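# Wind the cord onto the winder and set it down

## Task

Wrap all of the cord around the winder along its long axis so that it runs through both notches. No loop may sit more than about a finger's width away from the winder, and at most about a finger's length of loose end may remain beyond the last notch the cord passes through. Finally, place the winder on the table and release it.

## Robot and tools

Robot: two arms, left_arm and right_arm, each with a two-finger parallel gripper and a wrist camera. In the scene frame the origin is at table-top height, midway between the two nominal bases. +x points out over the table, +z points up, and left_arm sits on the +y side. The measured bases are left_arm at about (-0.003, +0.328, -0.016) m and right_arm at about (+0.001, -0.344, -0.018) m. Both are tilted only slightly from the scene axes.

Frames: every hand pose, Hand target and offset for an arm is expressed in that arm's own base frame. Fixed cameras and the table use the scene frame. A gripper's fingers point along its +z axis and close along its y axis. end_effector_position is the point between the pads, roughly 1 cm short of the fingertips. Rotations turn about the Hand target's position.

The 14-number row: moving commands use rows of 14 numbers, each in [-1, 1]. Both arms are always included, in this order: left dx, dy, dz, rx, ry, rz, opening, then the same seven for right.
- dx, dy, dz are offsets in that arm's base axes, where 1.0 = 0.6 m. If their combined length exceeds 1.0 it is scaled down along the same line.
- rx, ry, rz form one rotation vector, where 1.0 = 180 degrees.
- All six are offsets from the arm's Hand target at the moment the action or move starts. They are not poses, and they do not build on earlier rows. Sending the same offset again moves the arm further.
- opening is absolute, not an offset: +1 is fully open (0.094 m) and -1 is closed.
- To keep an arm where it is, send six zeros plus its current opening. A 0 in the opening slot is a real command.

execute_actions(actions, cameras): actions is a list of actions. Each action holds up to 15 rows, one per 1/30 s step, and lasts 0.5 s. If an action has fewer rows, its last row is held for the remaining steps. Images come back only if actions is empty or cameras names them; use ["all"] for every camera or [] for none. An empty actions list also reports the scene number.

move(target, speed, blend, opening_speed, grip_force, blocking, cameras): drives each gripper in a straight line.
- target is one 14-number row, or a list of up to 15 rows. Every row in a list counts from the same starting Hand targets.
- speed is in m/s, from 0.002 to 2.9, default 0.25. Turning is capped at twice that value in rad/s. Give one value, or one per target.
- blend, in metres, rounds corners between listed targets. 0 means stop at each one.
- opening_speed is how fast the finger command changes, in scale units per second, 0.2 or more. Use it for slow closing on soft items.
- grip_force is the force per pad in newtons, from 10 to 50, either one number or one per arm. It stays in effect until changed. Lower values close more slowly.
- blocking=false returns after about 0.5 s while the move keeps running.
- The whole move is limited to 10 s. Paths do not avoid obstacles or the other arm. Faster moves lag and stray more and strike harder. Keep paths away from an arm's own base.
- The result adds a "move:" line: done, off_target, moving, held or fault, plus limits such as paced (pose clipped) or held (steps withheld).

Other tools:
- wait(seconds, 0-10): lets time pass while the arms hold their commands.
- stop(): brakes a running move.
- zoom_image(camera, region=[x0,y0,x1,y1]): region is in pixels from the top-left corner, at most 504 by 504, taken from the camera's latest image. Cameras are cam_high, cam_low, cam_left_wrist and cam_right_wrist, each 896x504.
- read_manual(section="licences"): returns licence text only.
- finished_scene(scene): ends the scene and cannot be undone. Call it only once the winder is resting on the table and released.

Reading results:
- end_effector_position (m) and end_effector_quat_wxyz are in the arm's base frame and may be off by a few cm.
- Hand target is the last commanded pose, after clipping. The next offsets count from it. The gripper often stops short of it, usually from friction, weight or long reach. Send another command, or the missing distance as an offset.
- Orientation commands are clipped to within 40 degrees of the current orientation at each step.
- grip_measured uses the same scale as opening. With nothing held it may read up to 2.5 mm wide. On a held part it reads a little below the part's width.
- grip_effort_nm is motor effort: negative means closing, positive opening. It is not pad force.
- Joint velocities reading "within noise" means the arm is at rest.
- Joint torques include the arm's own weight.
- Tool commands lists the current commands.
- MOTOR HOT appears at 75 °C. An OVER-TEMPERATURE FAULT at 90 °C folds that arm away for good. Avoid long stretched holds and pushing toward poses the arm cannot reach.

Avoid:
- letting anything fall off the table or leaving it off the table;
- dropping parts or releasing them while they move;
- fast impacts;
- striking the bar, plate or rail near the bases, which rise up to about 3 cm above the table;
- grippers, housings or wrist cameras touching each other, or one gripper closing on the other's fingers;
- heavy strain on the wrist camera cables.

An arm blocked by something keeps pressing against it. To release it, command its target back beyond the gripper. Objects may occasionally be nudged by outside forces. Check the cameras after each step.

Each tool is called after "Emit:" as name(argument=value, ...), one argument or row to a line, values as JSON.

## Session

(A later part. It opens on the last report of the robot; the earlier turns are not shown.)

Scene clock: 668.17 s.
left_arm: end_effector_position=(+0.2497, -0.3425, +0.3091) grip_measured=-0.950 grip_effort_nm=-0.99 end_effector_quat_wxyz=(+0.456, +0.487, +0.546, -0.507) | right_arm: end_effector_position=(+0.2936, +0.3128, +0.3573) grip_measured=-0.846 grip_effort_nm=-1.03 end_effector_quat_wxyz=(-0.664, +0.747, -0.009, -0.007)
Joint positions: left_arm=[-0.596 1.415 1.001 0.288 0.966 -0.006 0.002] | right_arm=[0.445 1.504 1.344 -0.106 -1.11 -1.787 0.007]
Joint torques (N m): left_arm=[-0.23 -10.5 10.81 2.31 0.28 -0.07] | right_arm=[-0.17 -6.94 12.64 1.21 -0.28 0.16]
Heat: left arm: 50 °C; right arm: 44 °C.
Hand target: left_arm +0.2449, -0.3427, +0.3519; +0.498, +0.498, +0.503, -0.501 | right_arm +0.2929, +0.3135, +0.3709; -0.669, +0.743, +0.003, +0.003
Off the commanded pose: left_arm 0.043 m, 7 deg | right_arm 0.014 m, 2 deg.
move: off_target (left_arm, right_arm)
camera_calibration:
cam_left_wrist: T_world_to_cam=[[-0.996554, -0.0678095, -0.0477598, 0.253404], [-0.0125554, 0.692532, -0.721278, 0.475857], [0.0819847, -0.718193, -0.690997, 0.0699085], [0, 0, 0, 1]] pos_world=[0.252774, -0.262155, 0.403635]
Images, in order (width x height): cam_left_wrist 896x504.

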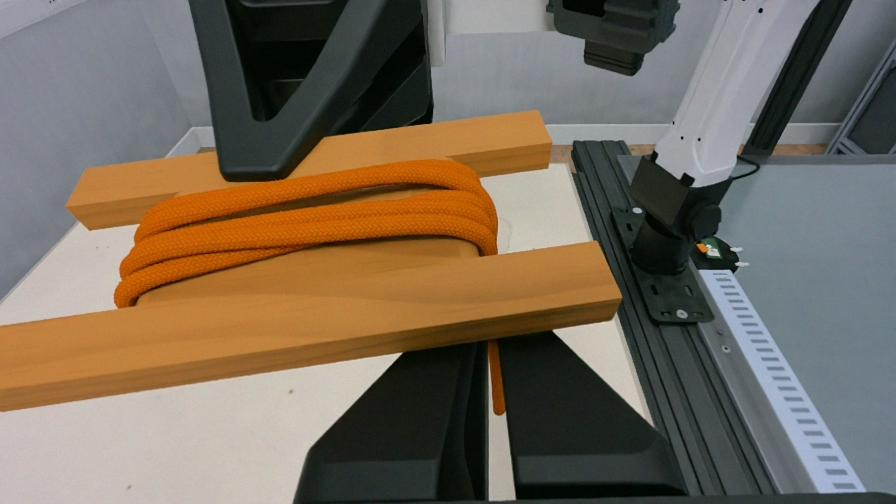

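Emit:
move(
  target=[
    [0,0,0,0,0,0,-0.97, 0,0,0,0,-0.05,0,-0.9],
    [0,0,0,0,0,0,-0.97, 0,0,0,0,0.02,0,-0.9],
    [0,0,0,0,0,0,-0.97, 0,0,0,0,-0.05,0,-0.9],
    [0,0,0,0,0,0,-0.97, 0,0,0,0,0,0,-0.9],
  ],
  speed=0.4,
  blend=[0.002,0.002,0.002,0],
  cameras=["cam_left_wrist"],
)

Scene clock: 671.33 s.
left_arm: end_effector_position=(+0.2492, -0.3419, +0.3115) grip_measured=-0.950 grip_effort_nm=-0.99 end_effector_quat_wxyz=(+0.456, +0.487, +0.547, -0.506) | right_arm: end_effector_position=(+0.2934, +0.3131, +0.3594) grip_measured=-0.846 grip_effort_nm=-1.03 end_effector_quat_wxyz=(-0.667, +0.745, -0.003, -0.003)
Joint positions: left_arm=[-0.596 1.409 1.006 0.277 0.964 -0.006 0.002] | right_arm=[0.445 1.504 1.344 -0.093 -1.114 -1.791 0.007]
Joint torques (N m): left_arm=[-0.17 -9.8 10.51 2.42 0.32 -0.05] | right_arm=[-0.17 -6.93 12.57 1.11 -0.24 0.2]
Heat: left arm: 51 °C; right arm: 44 °C.
Hand target: left_arm +0.2449, -0.3427, +0.3519; +0.498, +0.498, +0.503, -0.501 | right_arm +0.2929, +0.3135, +0.3708; -0.669, +0.743, +0.003, +0.003
Off the commanded pose: left_arm 0.041 m, 7 deg | right_arm 0.011 m, 1 deg.
move: off_target (left_arm, right_arm)
camera_calibration:
cam_left_wrist: T_world_to_cam=[[-0.996415, -0.0697116, -0.0479401, 0.252404], [-0.0137636, 0.692651, -0.721141, 0.477444], [0.0834777, -0.717896, -0.691127, 0.0718092], [0, 0, 0, 1]] pos_world=[0.252076, -0.261555, 0.406034]
Images, in order (width x height): cam_left_wrist 896x504.

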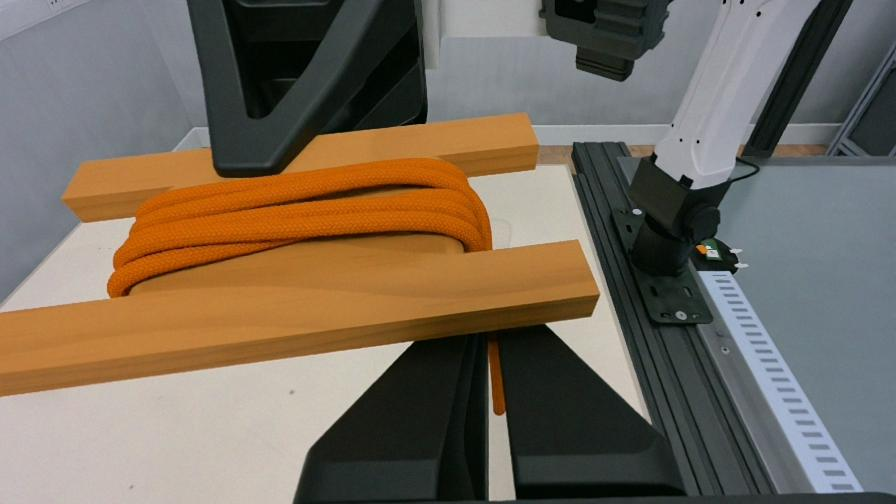

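Emit:
move(
  target=[
    [0,0,-0.045,0,0,0,-0.97, 0,0,0,0,0,0,-0.9],
    [0,0,-0.045,0,0,0,-0.6, 0,0,0,0,0,0,-0.9],
  ],
  speed=0.1,
  opening_speed=0.4,
  cameras=["cam_left_wrist", "cam_low"],
)

Emit:
zoom_image(
  camera="cam_low",
  region=[440, 70, 600, 190],
)

Scene clock: 673.97 s.
left_arm: end_effector_position=(+0.2488, -0.3417, +0.3162) grip_measured=-0.602 grip_effort_nm=0.13 end_effector_quat_wxyz=(+0.480, +0.492, +0.524, -0.502) | right_arm: end_effector_position=(+0.2934, +0.3131, +0.3619) grip_measured=-0.846 grip_effort_nm=-1.03 end_effector_quat_wxyz=(-0.668, +0.744, -0.003, -0.004)
Joint positions: left_arm=[-0.596 1.408 0.978 0.371 0.964 -0.006 0.019] | right_arm=[0.445 1.504 1.351 -0.096 -1.114 -1.785 0.007]
Joint torques (N m): left_arm=[-0.28 -7.25 5.93 2.51 0.24 -0.04] | right_arm=[-0.16 -6.86 12 1.12 -0.23 0.13]
Heat: left arm: 50 °C; right arm: 43 °C.
Hand target: left_arm +0.2450, -0.3427, +0.3249; +0.498, +0.498, +0.503, -0.501 | right_arm +0.2929, +0.3135, +0.3709; -0.669, +0.743, +0.003, +0.003
Off the commanded pose: left_arm 0.010 m, 3 deg | right_arm 0.009 m, 1 deg.
move: off_target (left_arm); target 2's new opening was sent with left_arm's hand 0.010 m and 3 deg from that target
camera_calibration:
cam_left_wrist: T_world_to_cam=[[-0.992287, -0.072502, -0.100548, 0.266993], [0.0270179, 0.66513, -0.746239, 0.469074], [0.120981, -0.7432, -0.658041, 0.0467775], [0, 0, 0, 1]] pos_world=[0.246601, -0.257872, 0.407668]
Images, in order (width x height): cam_low 896x504, cam_left_wrist 896x504.

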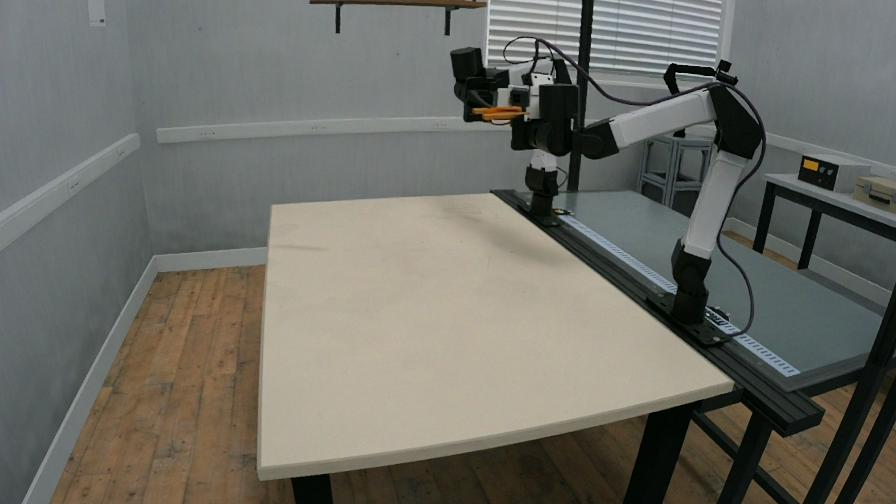

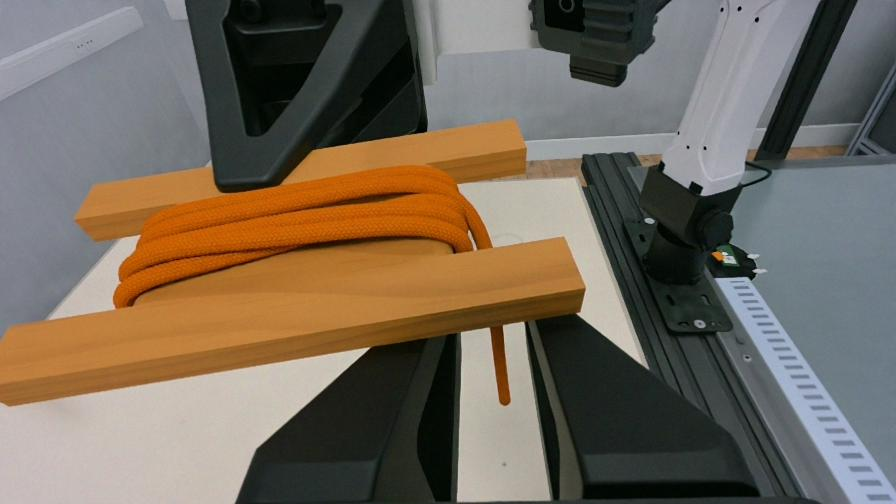

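Scaled by 3.150 from the camera's 896x504 image, which has a finer 1280x720 frame.

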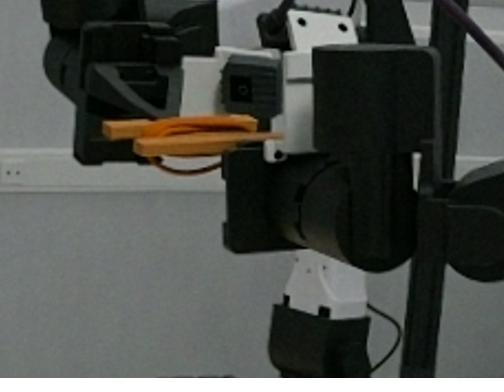

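Emit:
move(
  target=[
    [0,0,0,0,0,0,-0.2, 0,0,0,0,0,0,-0.9],
    [0,0.2,0,0,0,0,-0.2, 0,0,0,0,0,0,-0.9],
    [0.04,0.3167,-0.17,0,0,0,-0.2, 0.0868,-0.0475,-0.2848,-0.152,0.0408,-0.1634,-0.9],
  ],
  speed=[0.1,0.15,0.18],
  blend=[0,0.01,0],
  opening_speed=0.5,
  cameras=["cam_left_wrist"],
)

Scene clock: 682.97 s.
left_arm: end_effector_position=(+0.2706, -0.1543, +0.2284) grip_measured=-0.202 grip_effort_nm=0.13 end_effector_quat_wxyz=(+0.522, +0.478, +0.524, -0.474) | right_arm: end_effector_position=(+0.3443, +0.2844, +0.2075) grip_measured=-0.846 grip_effort_nm=-1.03 end_effector_quat_wxyz=(-0.457, +0.853, -0.219, +0.125)
Joint positions: left_arm=[0.074 1.354 0.605 0.488 1.55 0.264 0.038] | right_arm=[0.527 1.516 1.16 -0.295 -0.432 -1.895 0.007]
Joint torques (N m): left_arm=[0.79 -3.96 4.74 1.53 0.48 0.04] | right_arm=[0.08 -6.17 7.98 1.47 -0.2 0.27]
Heat: left arm: 49 °C; right arm: 42 °C.
Hand target: left_arm +0.2690, -0.1527, +0.2230; +0.498, +0.498, +0.503, -0.501 | right_arm +0.3449, +0.2850, +0.2001; -0.453, +0.854, -0.225, +0.124
Off the commanded pose: left_arm 0.006 m, 5 deg | right_arm 0.008 m, 1 deg.
joint sent to its limit (left arm) — joint 5 (wrist yaw), upper limit. The joint targets are off in orientation, not in position.
move: off_target (left_arm)
camera_calibration:
cam_left_wrist: T_world_to_cam=[[-0.975083, -0.15808, -0.15564, 0.288033], [0.0165103, 0.647927, -0.761523, 0.282034], [0.221224, -0.745118, -0.629173, 0.0916889], [0, 0, 0, 1]] pos_world=[0.255916, -0.0688863, 0.317293]
Images, in order (width x height): cam_left_wrist 896x504.

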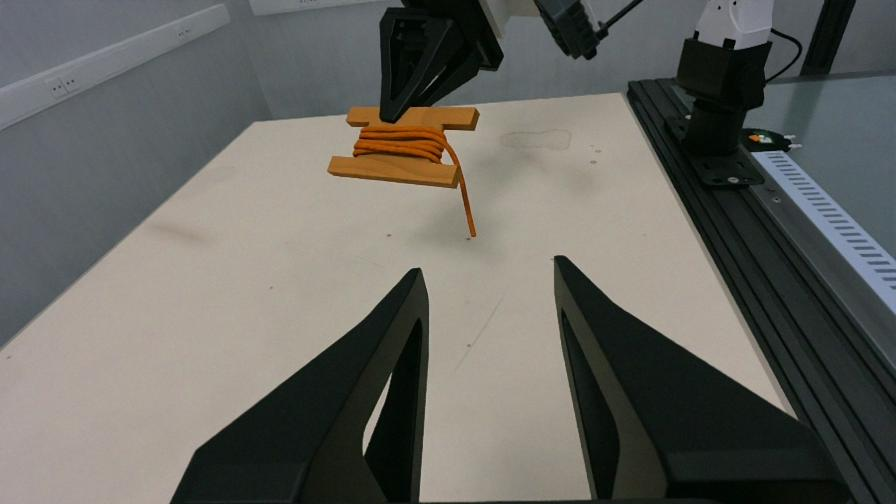

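Emit:
move(
  target=[
    [0,0,0,0,0,0,-0.2, 0,0,-0.1202,0,0,0,-0.9],
    [0,0,0,0,0,0,-0.2, -0.0367,0.0217,-0.1535,0,0,0,-0.9],
    [0,0,0,0,0,0,-0.2, -0.115,0.0667,-0.2302,0,0,0,-0.9],
  ],
  speed=[0.12,0.08,0.08],
  blend=[0.01,0.01,0],
  cameras=["cam_left_wrist"],
)

Emit:
zoom_image(
  camera="cam_left_wrist",
  region=[300, 60, 580, 280],
)

Scene clock: 686.77 s.
left_arm: end_effector_position=(+0.2706, -0.1543, +0.2284) grip_measured=-0.202 grip_effort_nm=0.13 end_effector_quat_wxyz=(+0.523, +0.479, +0.523, -0.473) | right_arm: end_effector_position=(+0.2767, +0.3268, +0.0682) grip_measured=-0.846 grip_effort_nm=-1.03 end_effector_quat_wxyz=(-0.456, +0.854, -0.219, +0.122)
Joint positions: left_arm=[0.074 1.354 0.605 0.488 1.55 0.267 0.038] | right_arm=[0.773 1.647 0.667 0.373 -0.237 -1.743 0.007]
Joint torques (N m): left_arm=[0.73 -3.99 4.78 1.49 0.49 0.06] | right_arm=[0.03 -5.83 6.16 1.62 -0.1 0.29]
Heat: left arm: 48 °C; right arm: 41 °C.
Hand target: left_arm +0.2690, -0.1527, +0.2230; +0.498, +0.498, +0.503, -0.501 | right_arm +0.2760, +0.3251, +0.0621; -0.453, +0.854, -0.225, +0.124
Off the commanded pose: left_arm 0.006 m, 5 deg | right_arm 0.006 m, 1 deg.
joint sent to its limit (left arm) — joint 5 (wrist yaw), upper limit. The joint targets are off in orientation, not in position.
move: off_target (left_arm)
camera_calibration:
cam_left_wrist: T_world_to_cam=[[-0.974606, -0.158046, -0.158631, 0.288637], [0.0188008, 0.648157, -0.761275, 0.281377], [0.223134, -0.744926, -0.628727, 0.0909786], [0, 0, 0, 1]] pos_world=[0.255717, -0.0689862, 0.317193]
Images, in order (width x height): cam_left_wrist 896x504.

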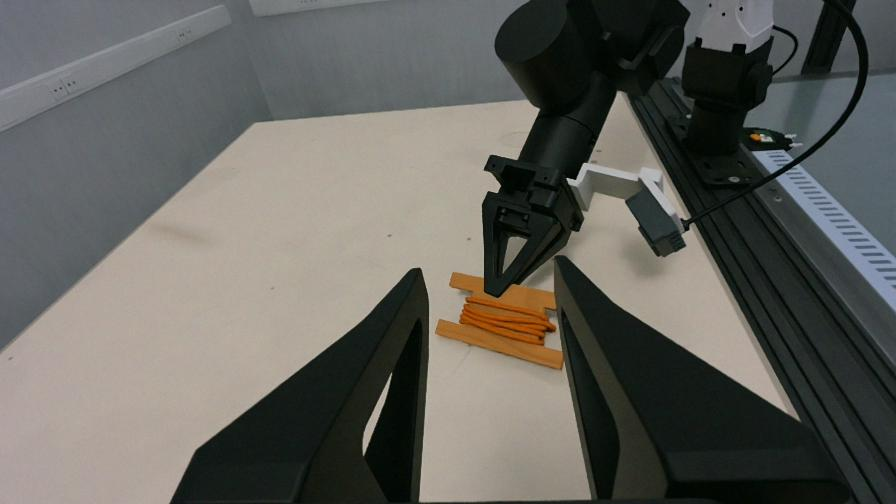

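Scaled by 1.800 from the camera's 896x504 image, which has a finer 1280x720 frame.

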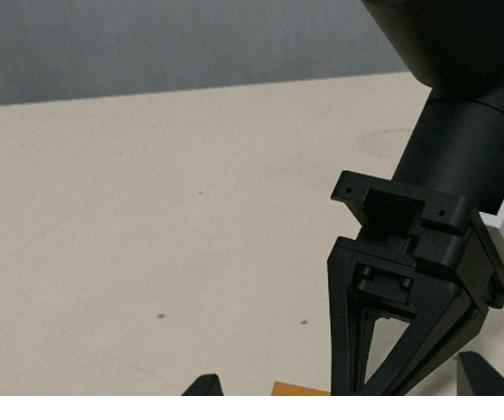

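Emit:
move(
  target=[
    [0,0,0,0,0,0,-0.2, 0,0,-0.025,0,0,0,-0.9],
    [0,0,0,0,0,0,-0.2, 0,0,-0.04,0,0,0,-0.9],
  ],
  speed=0.04,
  blend=[0.004,0],
  cameras=[],
)

Scene clock: 688.73 s.
left_arm: end_effector_position=(+0.2706, -0.1543, +0.2284) grip_measured=-0.202 grip_effort_nm=0.13 end_effector_quat_wxyz=(+0.523, +0.479, +0.523, -0.473) | right_arm: end_effector_position=(+0.2841, +0.3338, +0.0630) grip_measured=-0.846 grip_effort_nm=-1.03 end_effector_quat_wxyz=(-0.483, +0.839, -0.210, +0.139)
Joint positions: left_arm=[0.074 1.354 0.605 0.488 1.55 0.267 0.038] | right_arm=[0.773 1.718 0.638 0.547 -0.236 -1.742 0.007]
Joint torques (N m): left_arm=[0.75 -3.95 4.82 1.49 0.49 0.05] | right_arm=[0.06 -5.07 4.9 1.21 -0.08 0.29]
Heat: left arm: 48 °C; right arm: 41 °C.
Hand target: left_arm +0.2690, -0.1527, +0.2230; +0.498, +0.498, +0.503, -0.501 | right_arm +0.2759, +0.3250, +0.0380; -0.453, +0.854, -0.225, +0.124
Off the commanded pose: left_arm 0.006 m, 5 deg | right_arm 0.028 m, 5 deg.
joint sent to its limit (left arm) — joint 5 (wrist yaw), upper limit. The joint targets are off in orientation, not in position.
move: off_target (left_arm, right_arm)
No camera images: "cameras" was empty.

Emit:
execute_actions(
  actions=[
    [[0,0,0,0,0,0,-0.2,0,0,0.01,0,0,0,-0.9]],
  ],
  cameras=["cam_low"],
)

Emit:
zoom_image(
  camera="cam_low",
  region=[460, 170, 600, 250],
)

Scene clock: 689.87 s.
left_arm: end_effector_position=(+0.2706, -0.1543, +0.2284) grip_measured=-0.202 grip_effort_nm=0.13 end_effector_quat_wxyz=(+0.523, +0.479, +0.523, -0.473) | right_arm: end_effector_position=(+0.2840, +0.3338, +0.0629) grip_measured=-0.846 grip_effort_nm=-1.03 end_effector_quat_wxyz=(-0.483, +0.839, -0.210, +0.139)
Joint positions: left_arm=[0.074 1.354 0.605 0.488 1.55 0.267 0.038] | right_arm=[0.773 1.718 0.638 0.547 -0.236 -1.742 0.007]
Joint torques (N m): left_arm=[0.7 -3.95 4.82 1.5 0.48 0.04] | right_arm=[0.06 -6.93 5.72 0.95 -0.08 0.29]
Heat: left arm: 48 °C; right arm: 41 °C.
Hand target: left_arm +0.2690, -0.1527, +0.2230; +0.498, +0.498, +0.503, -0.501 | right_arm +0.2759, +0.3250, +0.0440; -0.453, +0.854, -0.225, +0.124
Off the commanded pose: left_arm 0.006 m, 5 deg | right_arm 0.022 m, 5 deg.
joint sent to its limit (left arm) — joint 5 (wrist yaw), upper limit. The joint targets are off in orientation, not in position.
Images, in order (width x height): cam_low 896x504.

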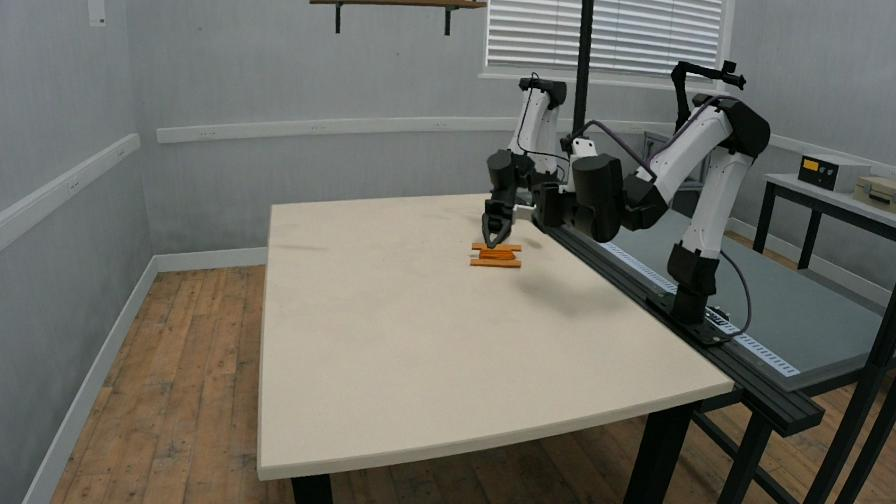

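Scaled by 3.600 from the camera's 896x504 image, which has a finer 1280x720 frame.

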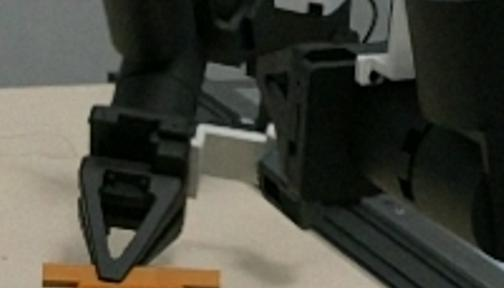

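Emit:
zoom_image(
  camera="cam_low",
  region=[455, 232, 545, 282],
)

Scaled by 5.600 from the camera's 896x504 image, which has a finer 1280x720 frame.

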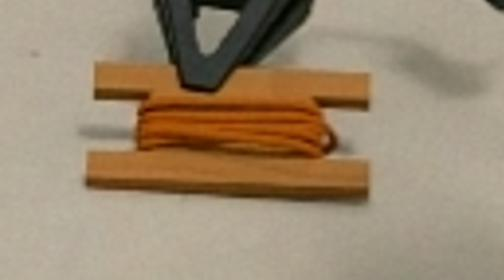

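Emit:
move(
  target=[
    [0,0,0,0,0,0,-0.2, 0.0118,0.0117,0.0233,0,0,0,-0.9],
    [0,0,0,0,0,0,-0.2, 0.0118,0.0117,0.0233,0,0,0,-0.74],
    [0,0,0,0,0,0,-0.2, 0.0118,0.0117,-0.008,0,0,0,-0.74],
  ],
  speed=0.04,
  opening_speed=0.25,
  cameras=["cam_low"],
)

Emit:
zoom_image(
  camera="cam_low",
  region=[455, 232, 545, 282],
)

Scene clock: 693.97 s.
left_arm: end_effector_position=(+0.2706, -0.1543, +0.2284) grip_measured=-0.202 grip_effort_nm=0.13 end_effector_quat_wxyz=(+0.523, +0.479, +0.523, -0.473) | right_arm: end_effector_position=(+0.2865, +0.3353, +0.0519) grip_measured=-0.740 grip_effort_nm=0.01 end_effector_quat_wxyz=(-0.467, +0.847, -0.216, +0.131)
Joint positions: left_arm=[0.074 1.354 0.605 0.488 1.55 0.267 0.038] | right_arm=[0.773 1.753 0.667 0.511 -0.233 -1.742 0.012]
Joint torques (N m): left_arm=[0.75 -3.99 4.78 1.5 0.49 0.05] | right_arm=[0.06 -5.72 6.28 1.37 -0.12 0.29]
Heat: left arm: 47 °C; right arm: 40 °C.
Hand target: left_arm +0.2690, -0.1527, +0.2230; +0.498, +0.498, +0.503, -0.501 | right_arm +0.2830, +0.3320, +0.0392; -0.453, +0.854, -0.225, +0.124
Off the commanded pose: left_arm 0.006 m, 5 deg | right_arm 0.014 m, 2 deg.
joint sent to its limit (left arm) — joint 5 (wrist yaw), upper limit. The joint targets are off in orientation, not in position.
move: off_target (left_arm, right_arm); target 2's new opening was sent with right_arm's hand 0.007 m and 3 deg from that target
Images, in order (width x height): cam_low 896x504.

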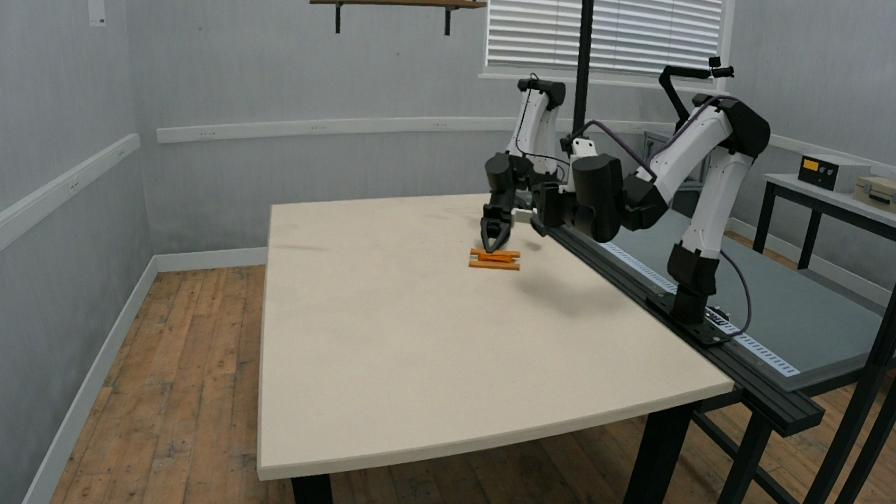

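Scaled by 5.600 from the camera's 896x504 image, which has a finer 1280x720 frame.

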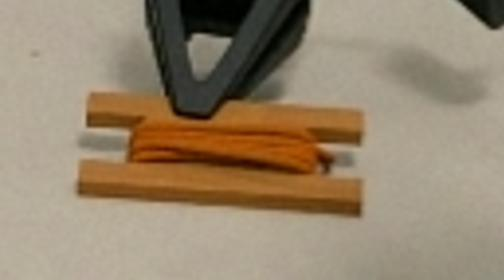

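Emit:
move(
  target=[
    [0,0,0,0,0,0,-0.2, 0,0,0.0117,0,0,0,-0.5],
    [0,0,0,0,0,0,-0.2, -0.0167,-0.0289,0.007,0,0,0,-0.5],
    [0,0,0,0,0,0,-0.2, -0.0583,-0.101,0.007,0,0,0,-0.5],
    [0,0,0,0,0,0,-0.2, -0.0583,-0.101,0.15,0,0,0,-0.5],
  ],
  speed=[0.04,0.05,0.07,0.15],
  blend=[0,0.004,0.01,0],
  opening_speed=0.25,
  cameras=["cam_low"],
)

Emit:
zoom_image(
  camera="cam_low",
  region=[455, 232, 545, 282],
)

Scene clock: 699.10 s.
left_arm: end_effector_position=(+0.2706, -0.1543, +0.2284) grip_measured=-0.202 grip_effort_nm=0.13 end_effector_quat_wxyz=(+0.523, +0.479, +0.523, -0.473) | right_arm: end_effector_position=(+0.2404, +0.2673, +0.1098) grip_measured=-0.502 grip_effort_nm=0.09 end_effector_quat_wxyz=(-0.435, +0.863, -0.232, +0.114)
Joint positions: left_arm=[0.074 1.354 0.605 0.488 1.55 0.267 0.038] | right_arm=[0.707 1.253 0.583 0.002 -0.275 -1.776 0.023]
Joint torques (N m): left_arm=[0.75 -4 4.82 1.49 0.49 0.05] | right_arm=[-1.5 -5.6 12.36 1.35 -0.4 0.13]
Heat: left arm: 46 °C; right arm: 39 °C.
Hand target: left_arm +0.2690, -0.1527, +0.2230; +0.498, +0.498, +0.503, -0.501 | right_arm +0.2481, +0.2715, +0.1293; -0.453, +0.854, -0.225, +0.124
Off the commanded pose: left_arm 0.006 m, 5 deg | right_arm 0.021 m, 3 deg.
joint sent to its limit (left arm) — joint 5 (wrist yaw), upper limit. The joint targets are off in orientation, not in position.
move: off_target (left_arm, right_arm)
Images, in order (width x height): cam_low 896x504.

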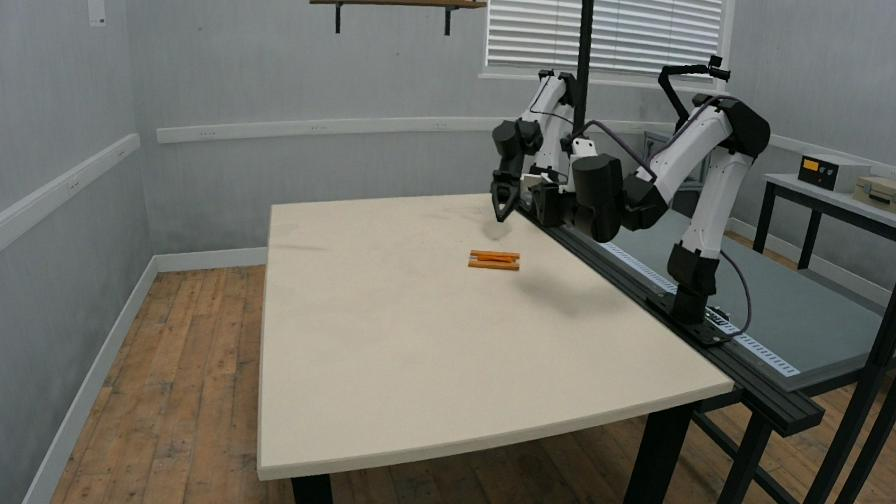

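Scaled by 5.600 from the camera's 896x504 image, which has a finer 1280x720 frame.

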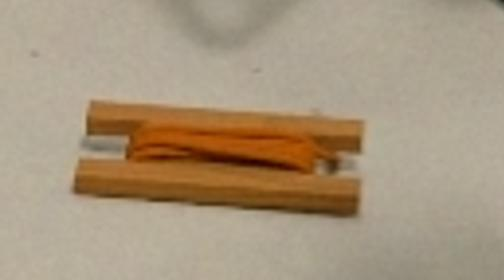

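Emit:
execute_actions(
  actions=[],
  cameras=["cam_high"],
)

Emit:
zoom_image(
  camera="cam_high",
  region=[320, 160, 460, 240],
)

Scene clock: 700.57 s.
left_arm: end_effector_position=(+0.2706, -0.1543, +0.2284) grip_measured=-0.202 grip_effort_nm=0.13 end_effector_quat_wxyz=(+0.523, +0.479, +0.523, -0.473) | right_arm: end_effector_position=(+0.2403, +0.2672, +0.1096) grip_measured=-0.502 grip_effort_nm=0.08 end_effector_quat_wxyz=(-0.434, +0.863, -0.232, +0.114)
Joint positions: left_arm=[0.074 1.354 0.605 0.488 1.55 0.267 0.038] | right_arm=[0.707 1.253 0.583 0.001 -0.275 -1.776 0.023]
Joint velocities: within noise
Joint torques (N m): left_arm=[0.75 -3.97 4.79 1.49 0.48 0.05] | right_arm=[-1.47 -5.6 12.36 1.35 -0.4 0.13]
Heat: left arm: 46 °C; right arm: 39 °C.
Hand target: left_arm +0.2690, -0.1527, +0.2230; +0.498, +0.498, +0.503, -0.501 | right_arm +0.2480, +0.2715, +0.1292; -0.453, +0.854, -0.225, +0.124
Tool commands: left_gripper/opening=-0.2 right_gripper/opening=-0.5
Off the commanded pose: left_arm 0.006 m, 5 deg | right_arm 0.021 m, 3 deg.
Images, in order (width x height): cam_high 896x504.

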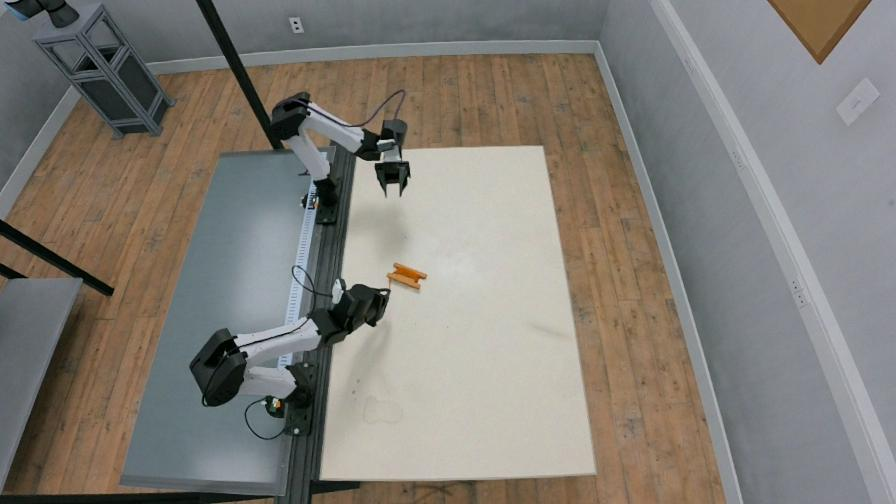

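Scaled by 3.600 from the camera's 896x504 image, which has a finer 1280x720 frame.

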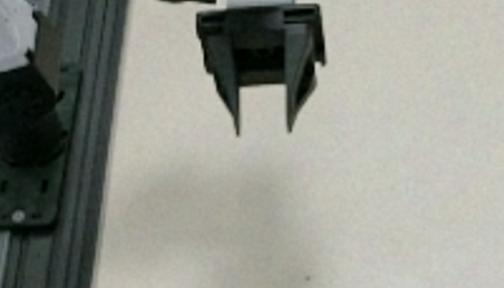

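Emit:
zoom_image(
  camera="cam_high",
  region=[370, 250, 446, 302],
)

Scaled by 6.632 from the camera's 896x504 image, which has a finer 1280x720 frame.

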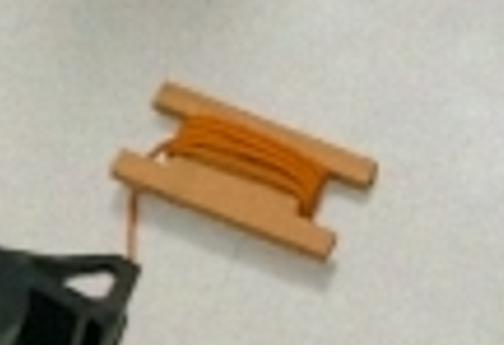

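Emit:
move(
  target=[0,0,0,0,0,0,-0.2, -0.02,-0.05,0.15,0,0,0,-0.3],
  speed=0.15,
  cameras=["cam_high"],
)

Emit:
zoom_image(
  camera="cam_high",
  region=[370, 250, 446, 302],
)

Scene clock: 702.80 s.
left_arm: end_effector_position=(+0.2706, -0.1543, +0.2284) grip_measured=-0.202 grip_effort_nm=0.13 end_effector_quat_wxyz=(+0.523, +0.479, +0.523, -0.473) | right_arm: end_effector_position=(+0.2321, +0.2398, +0.1992) grip_measured=-0.302 grip_effort_nm=0.09 end_effector_quat_wxyz=(-0.436, +0.862, -0.233, +0.113)
Joint positions: left_arm=[0.074 1.354 0.605 0.488 1.55 0.267 0.038] | right_arm=[0.629 1.063 0.843 -0.462 -0.336 -1.823 0.033]
Joint torques (N m): left_arm=[0.77 -3.95 4.79 1.48 0.5 0.05] | right_arm=[-1.33 -4.08 13.29 1.31 -0.43 0.12]
Heat: left arm: 46 °C; right arm: 40 °C.
Hand target: left_arm +0.2690, -0.1527, +0.2230; +0.498, +0.498, +0.503, -0.501 | right_arm +0.2361, +0.2415, +0.2193; -0.453, +0.854, -0.225, +0.124
Off the commanded pose: left_arm 0.006 m, 5 deg | right_arm 0.020 m, 3 deg.
joint sent to its limit (left arm) — joint 5 (wrist yaw), upper limit. The joint targets are off in orientation, not in position.
move: off_target (left_arm, right_arm)
Images, in order (width x height): cam_high 896x504.

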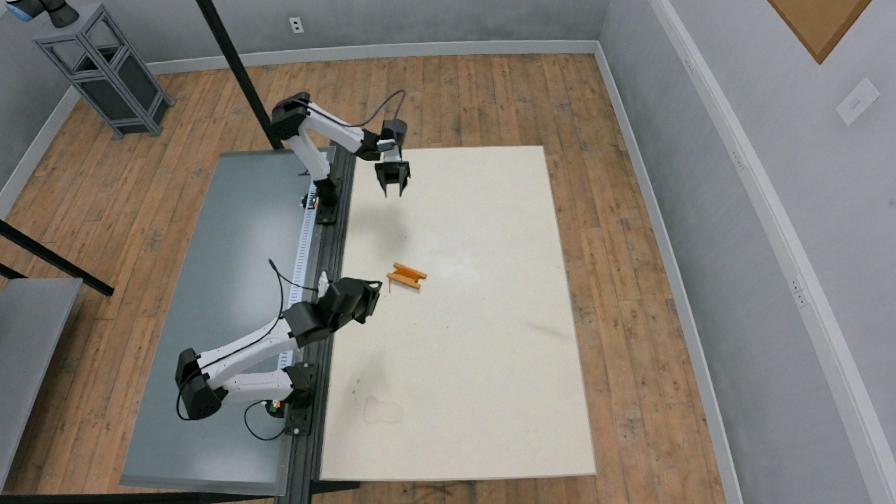

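Scaled by 6.632 from the camera's 896x504 image, which has a finer 1280x720 frame.

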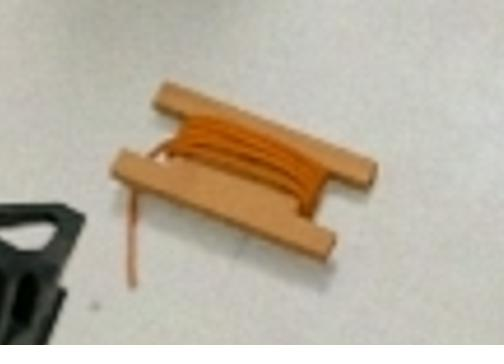

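Emit:
finished_scene(
  scene=1,
)

The scene is finished: the task was done.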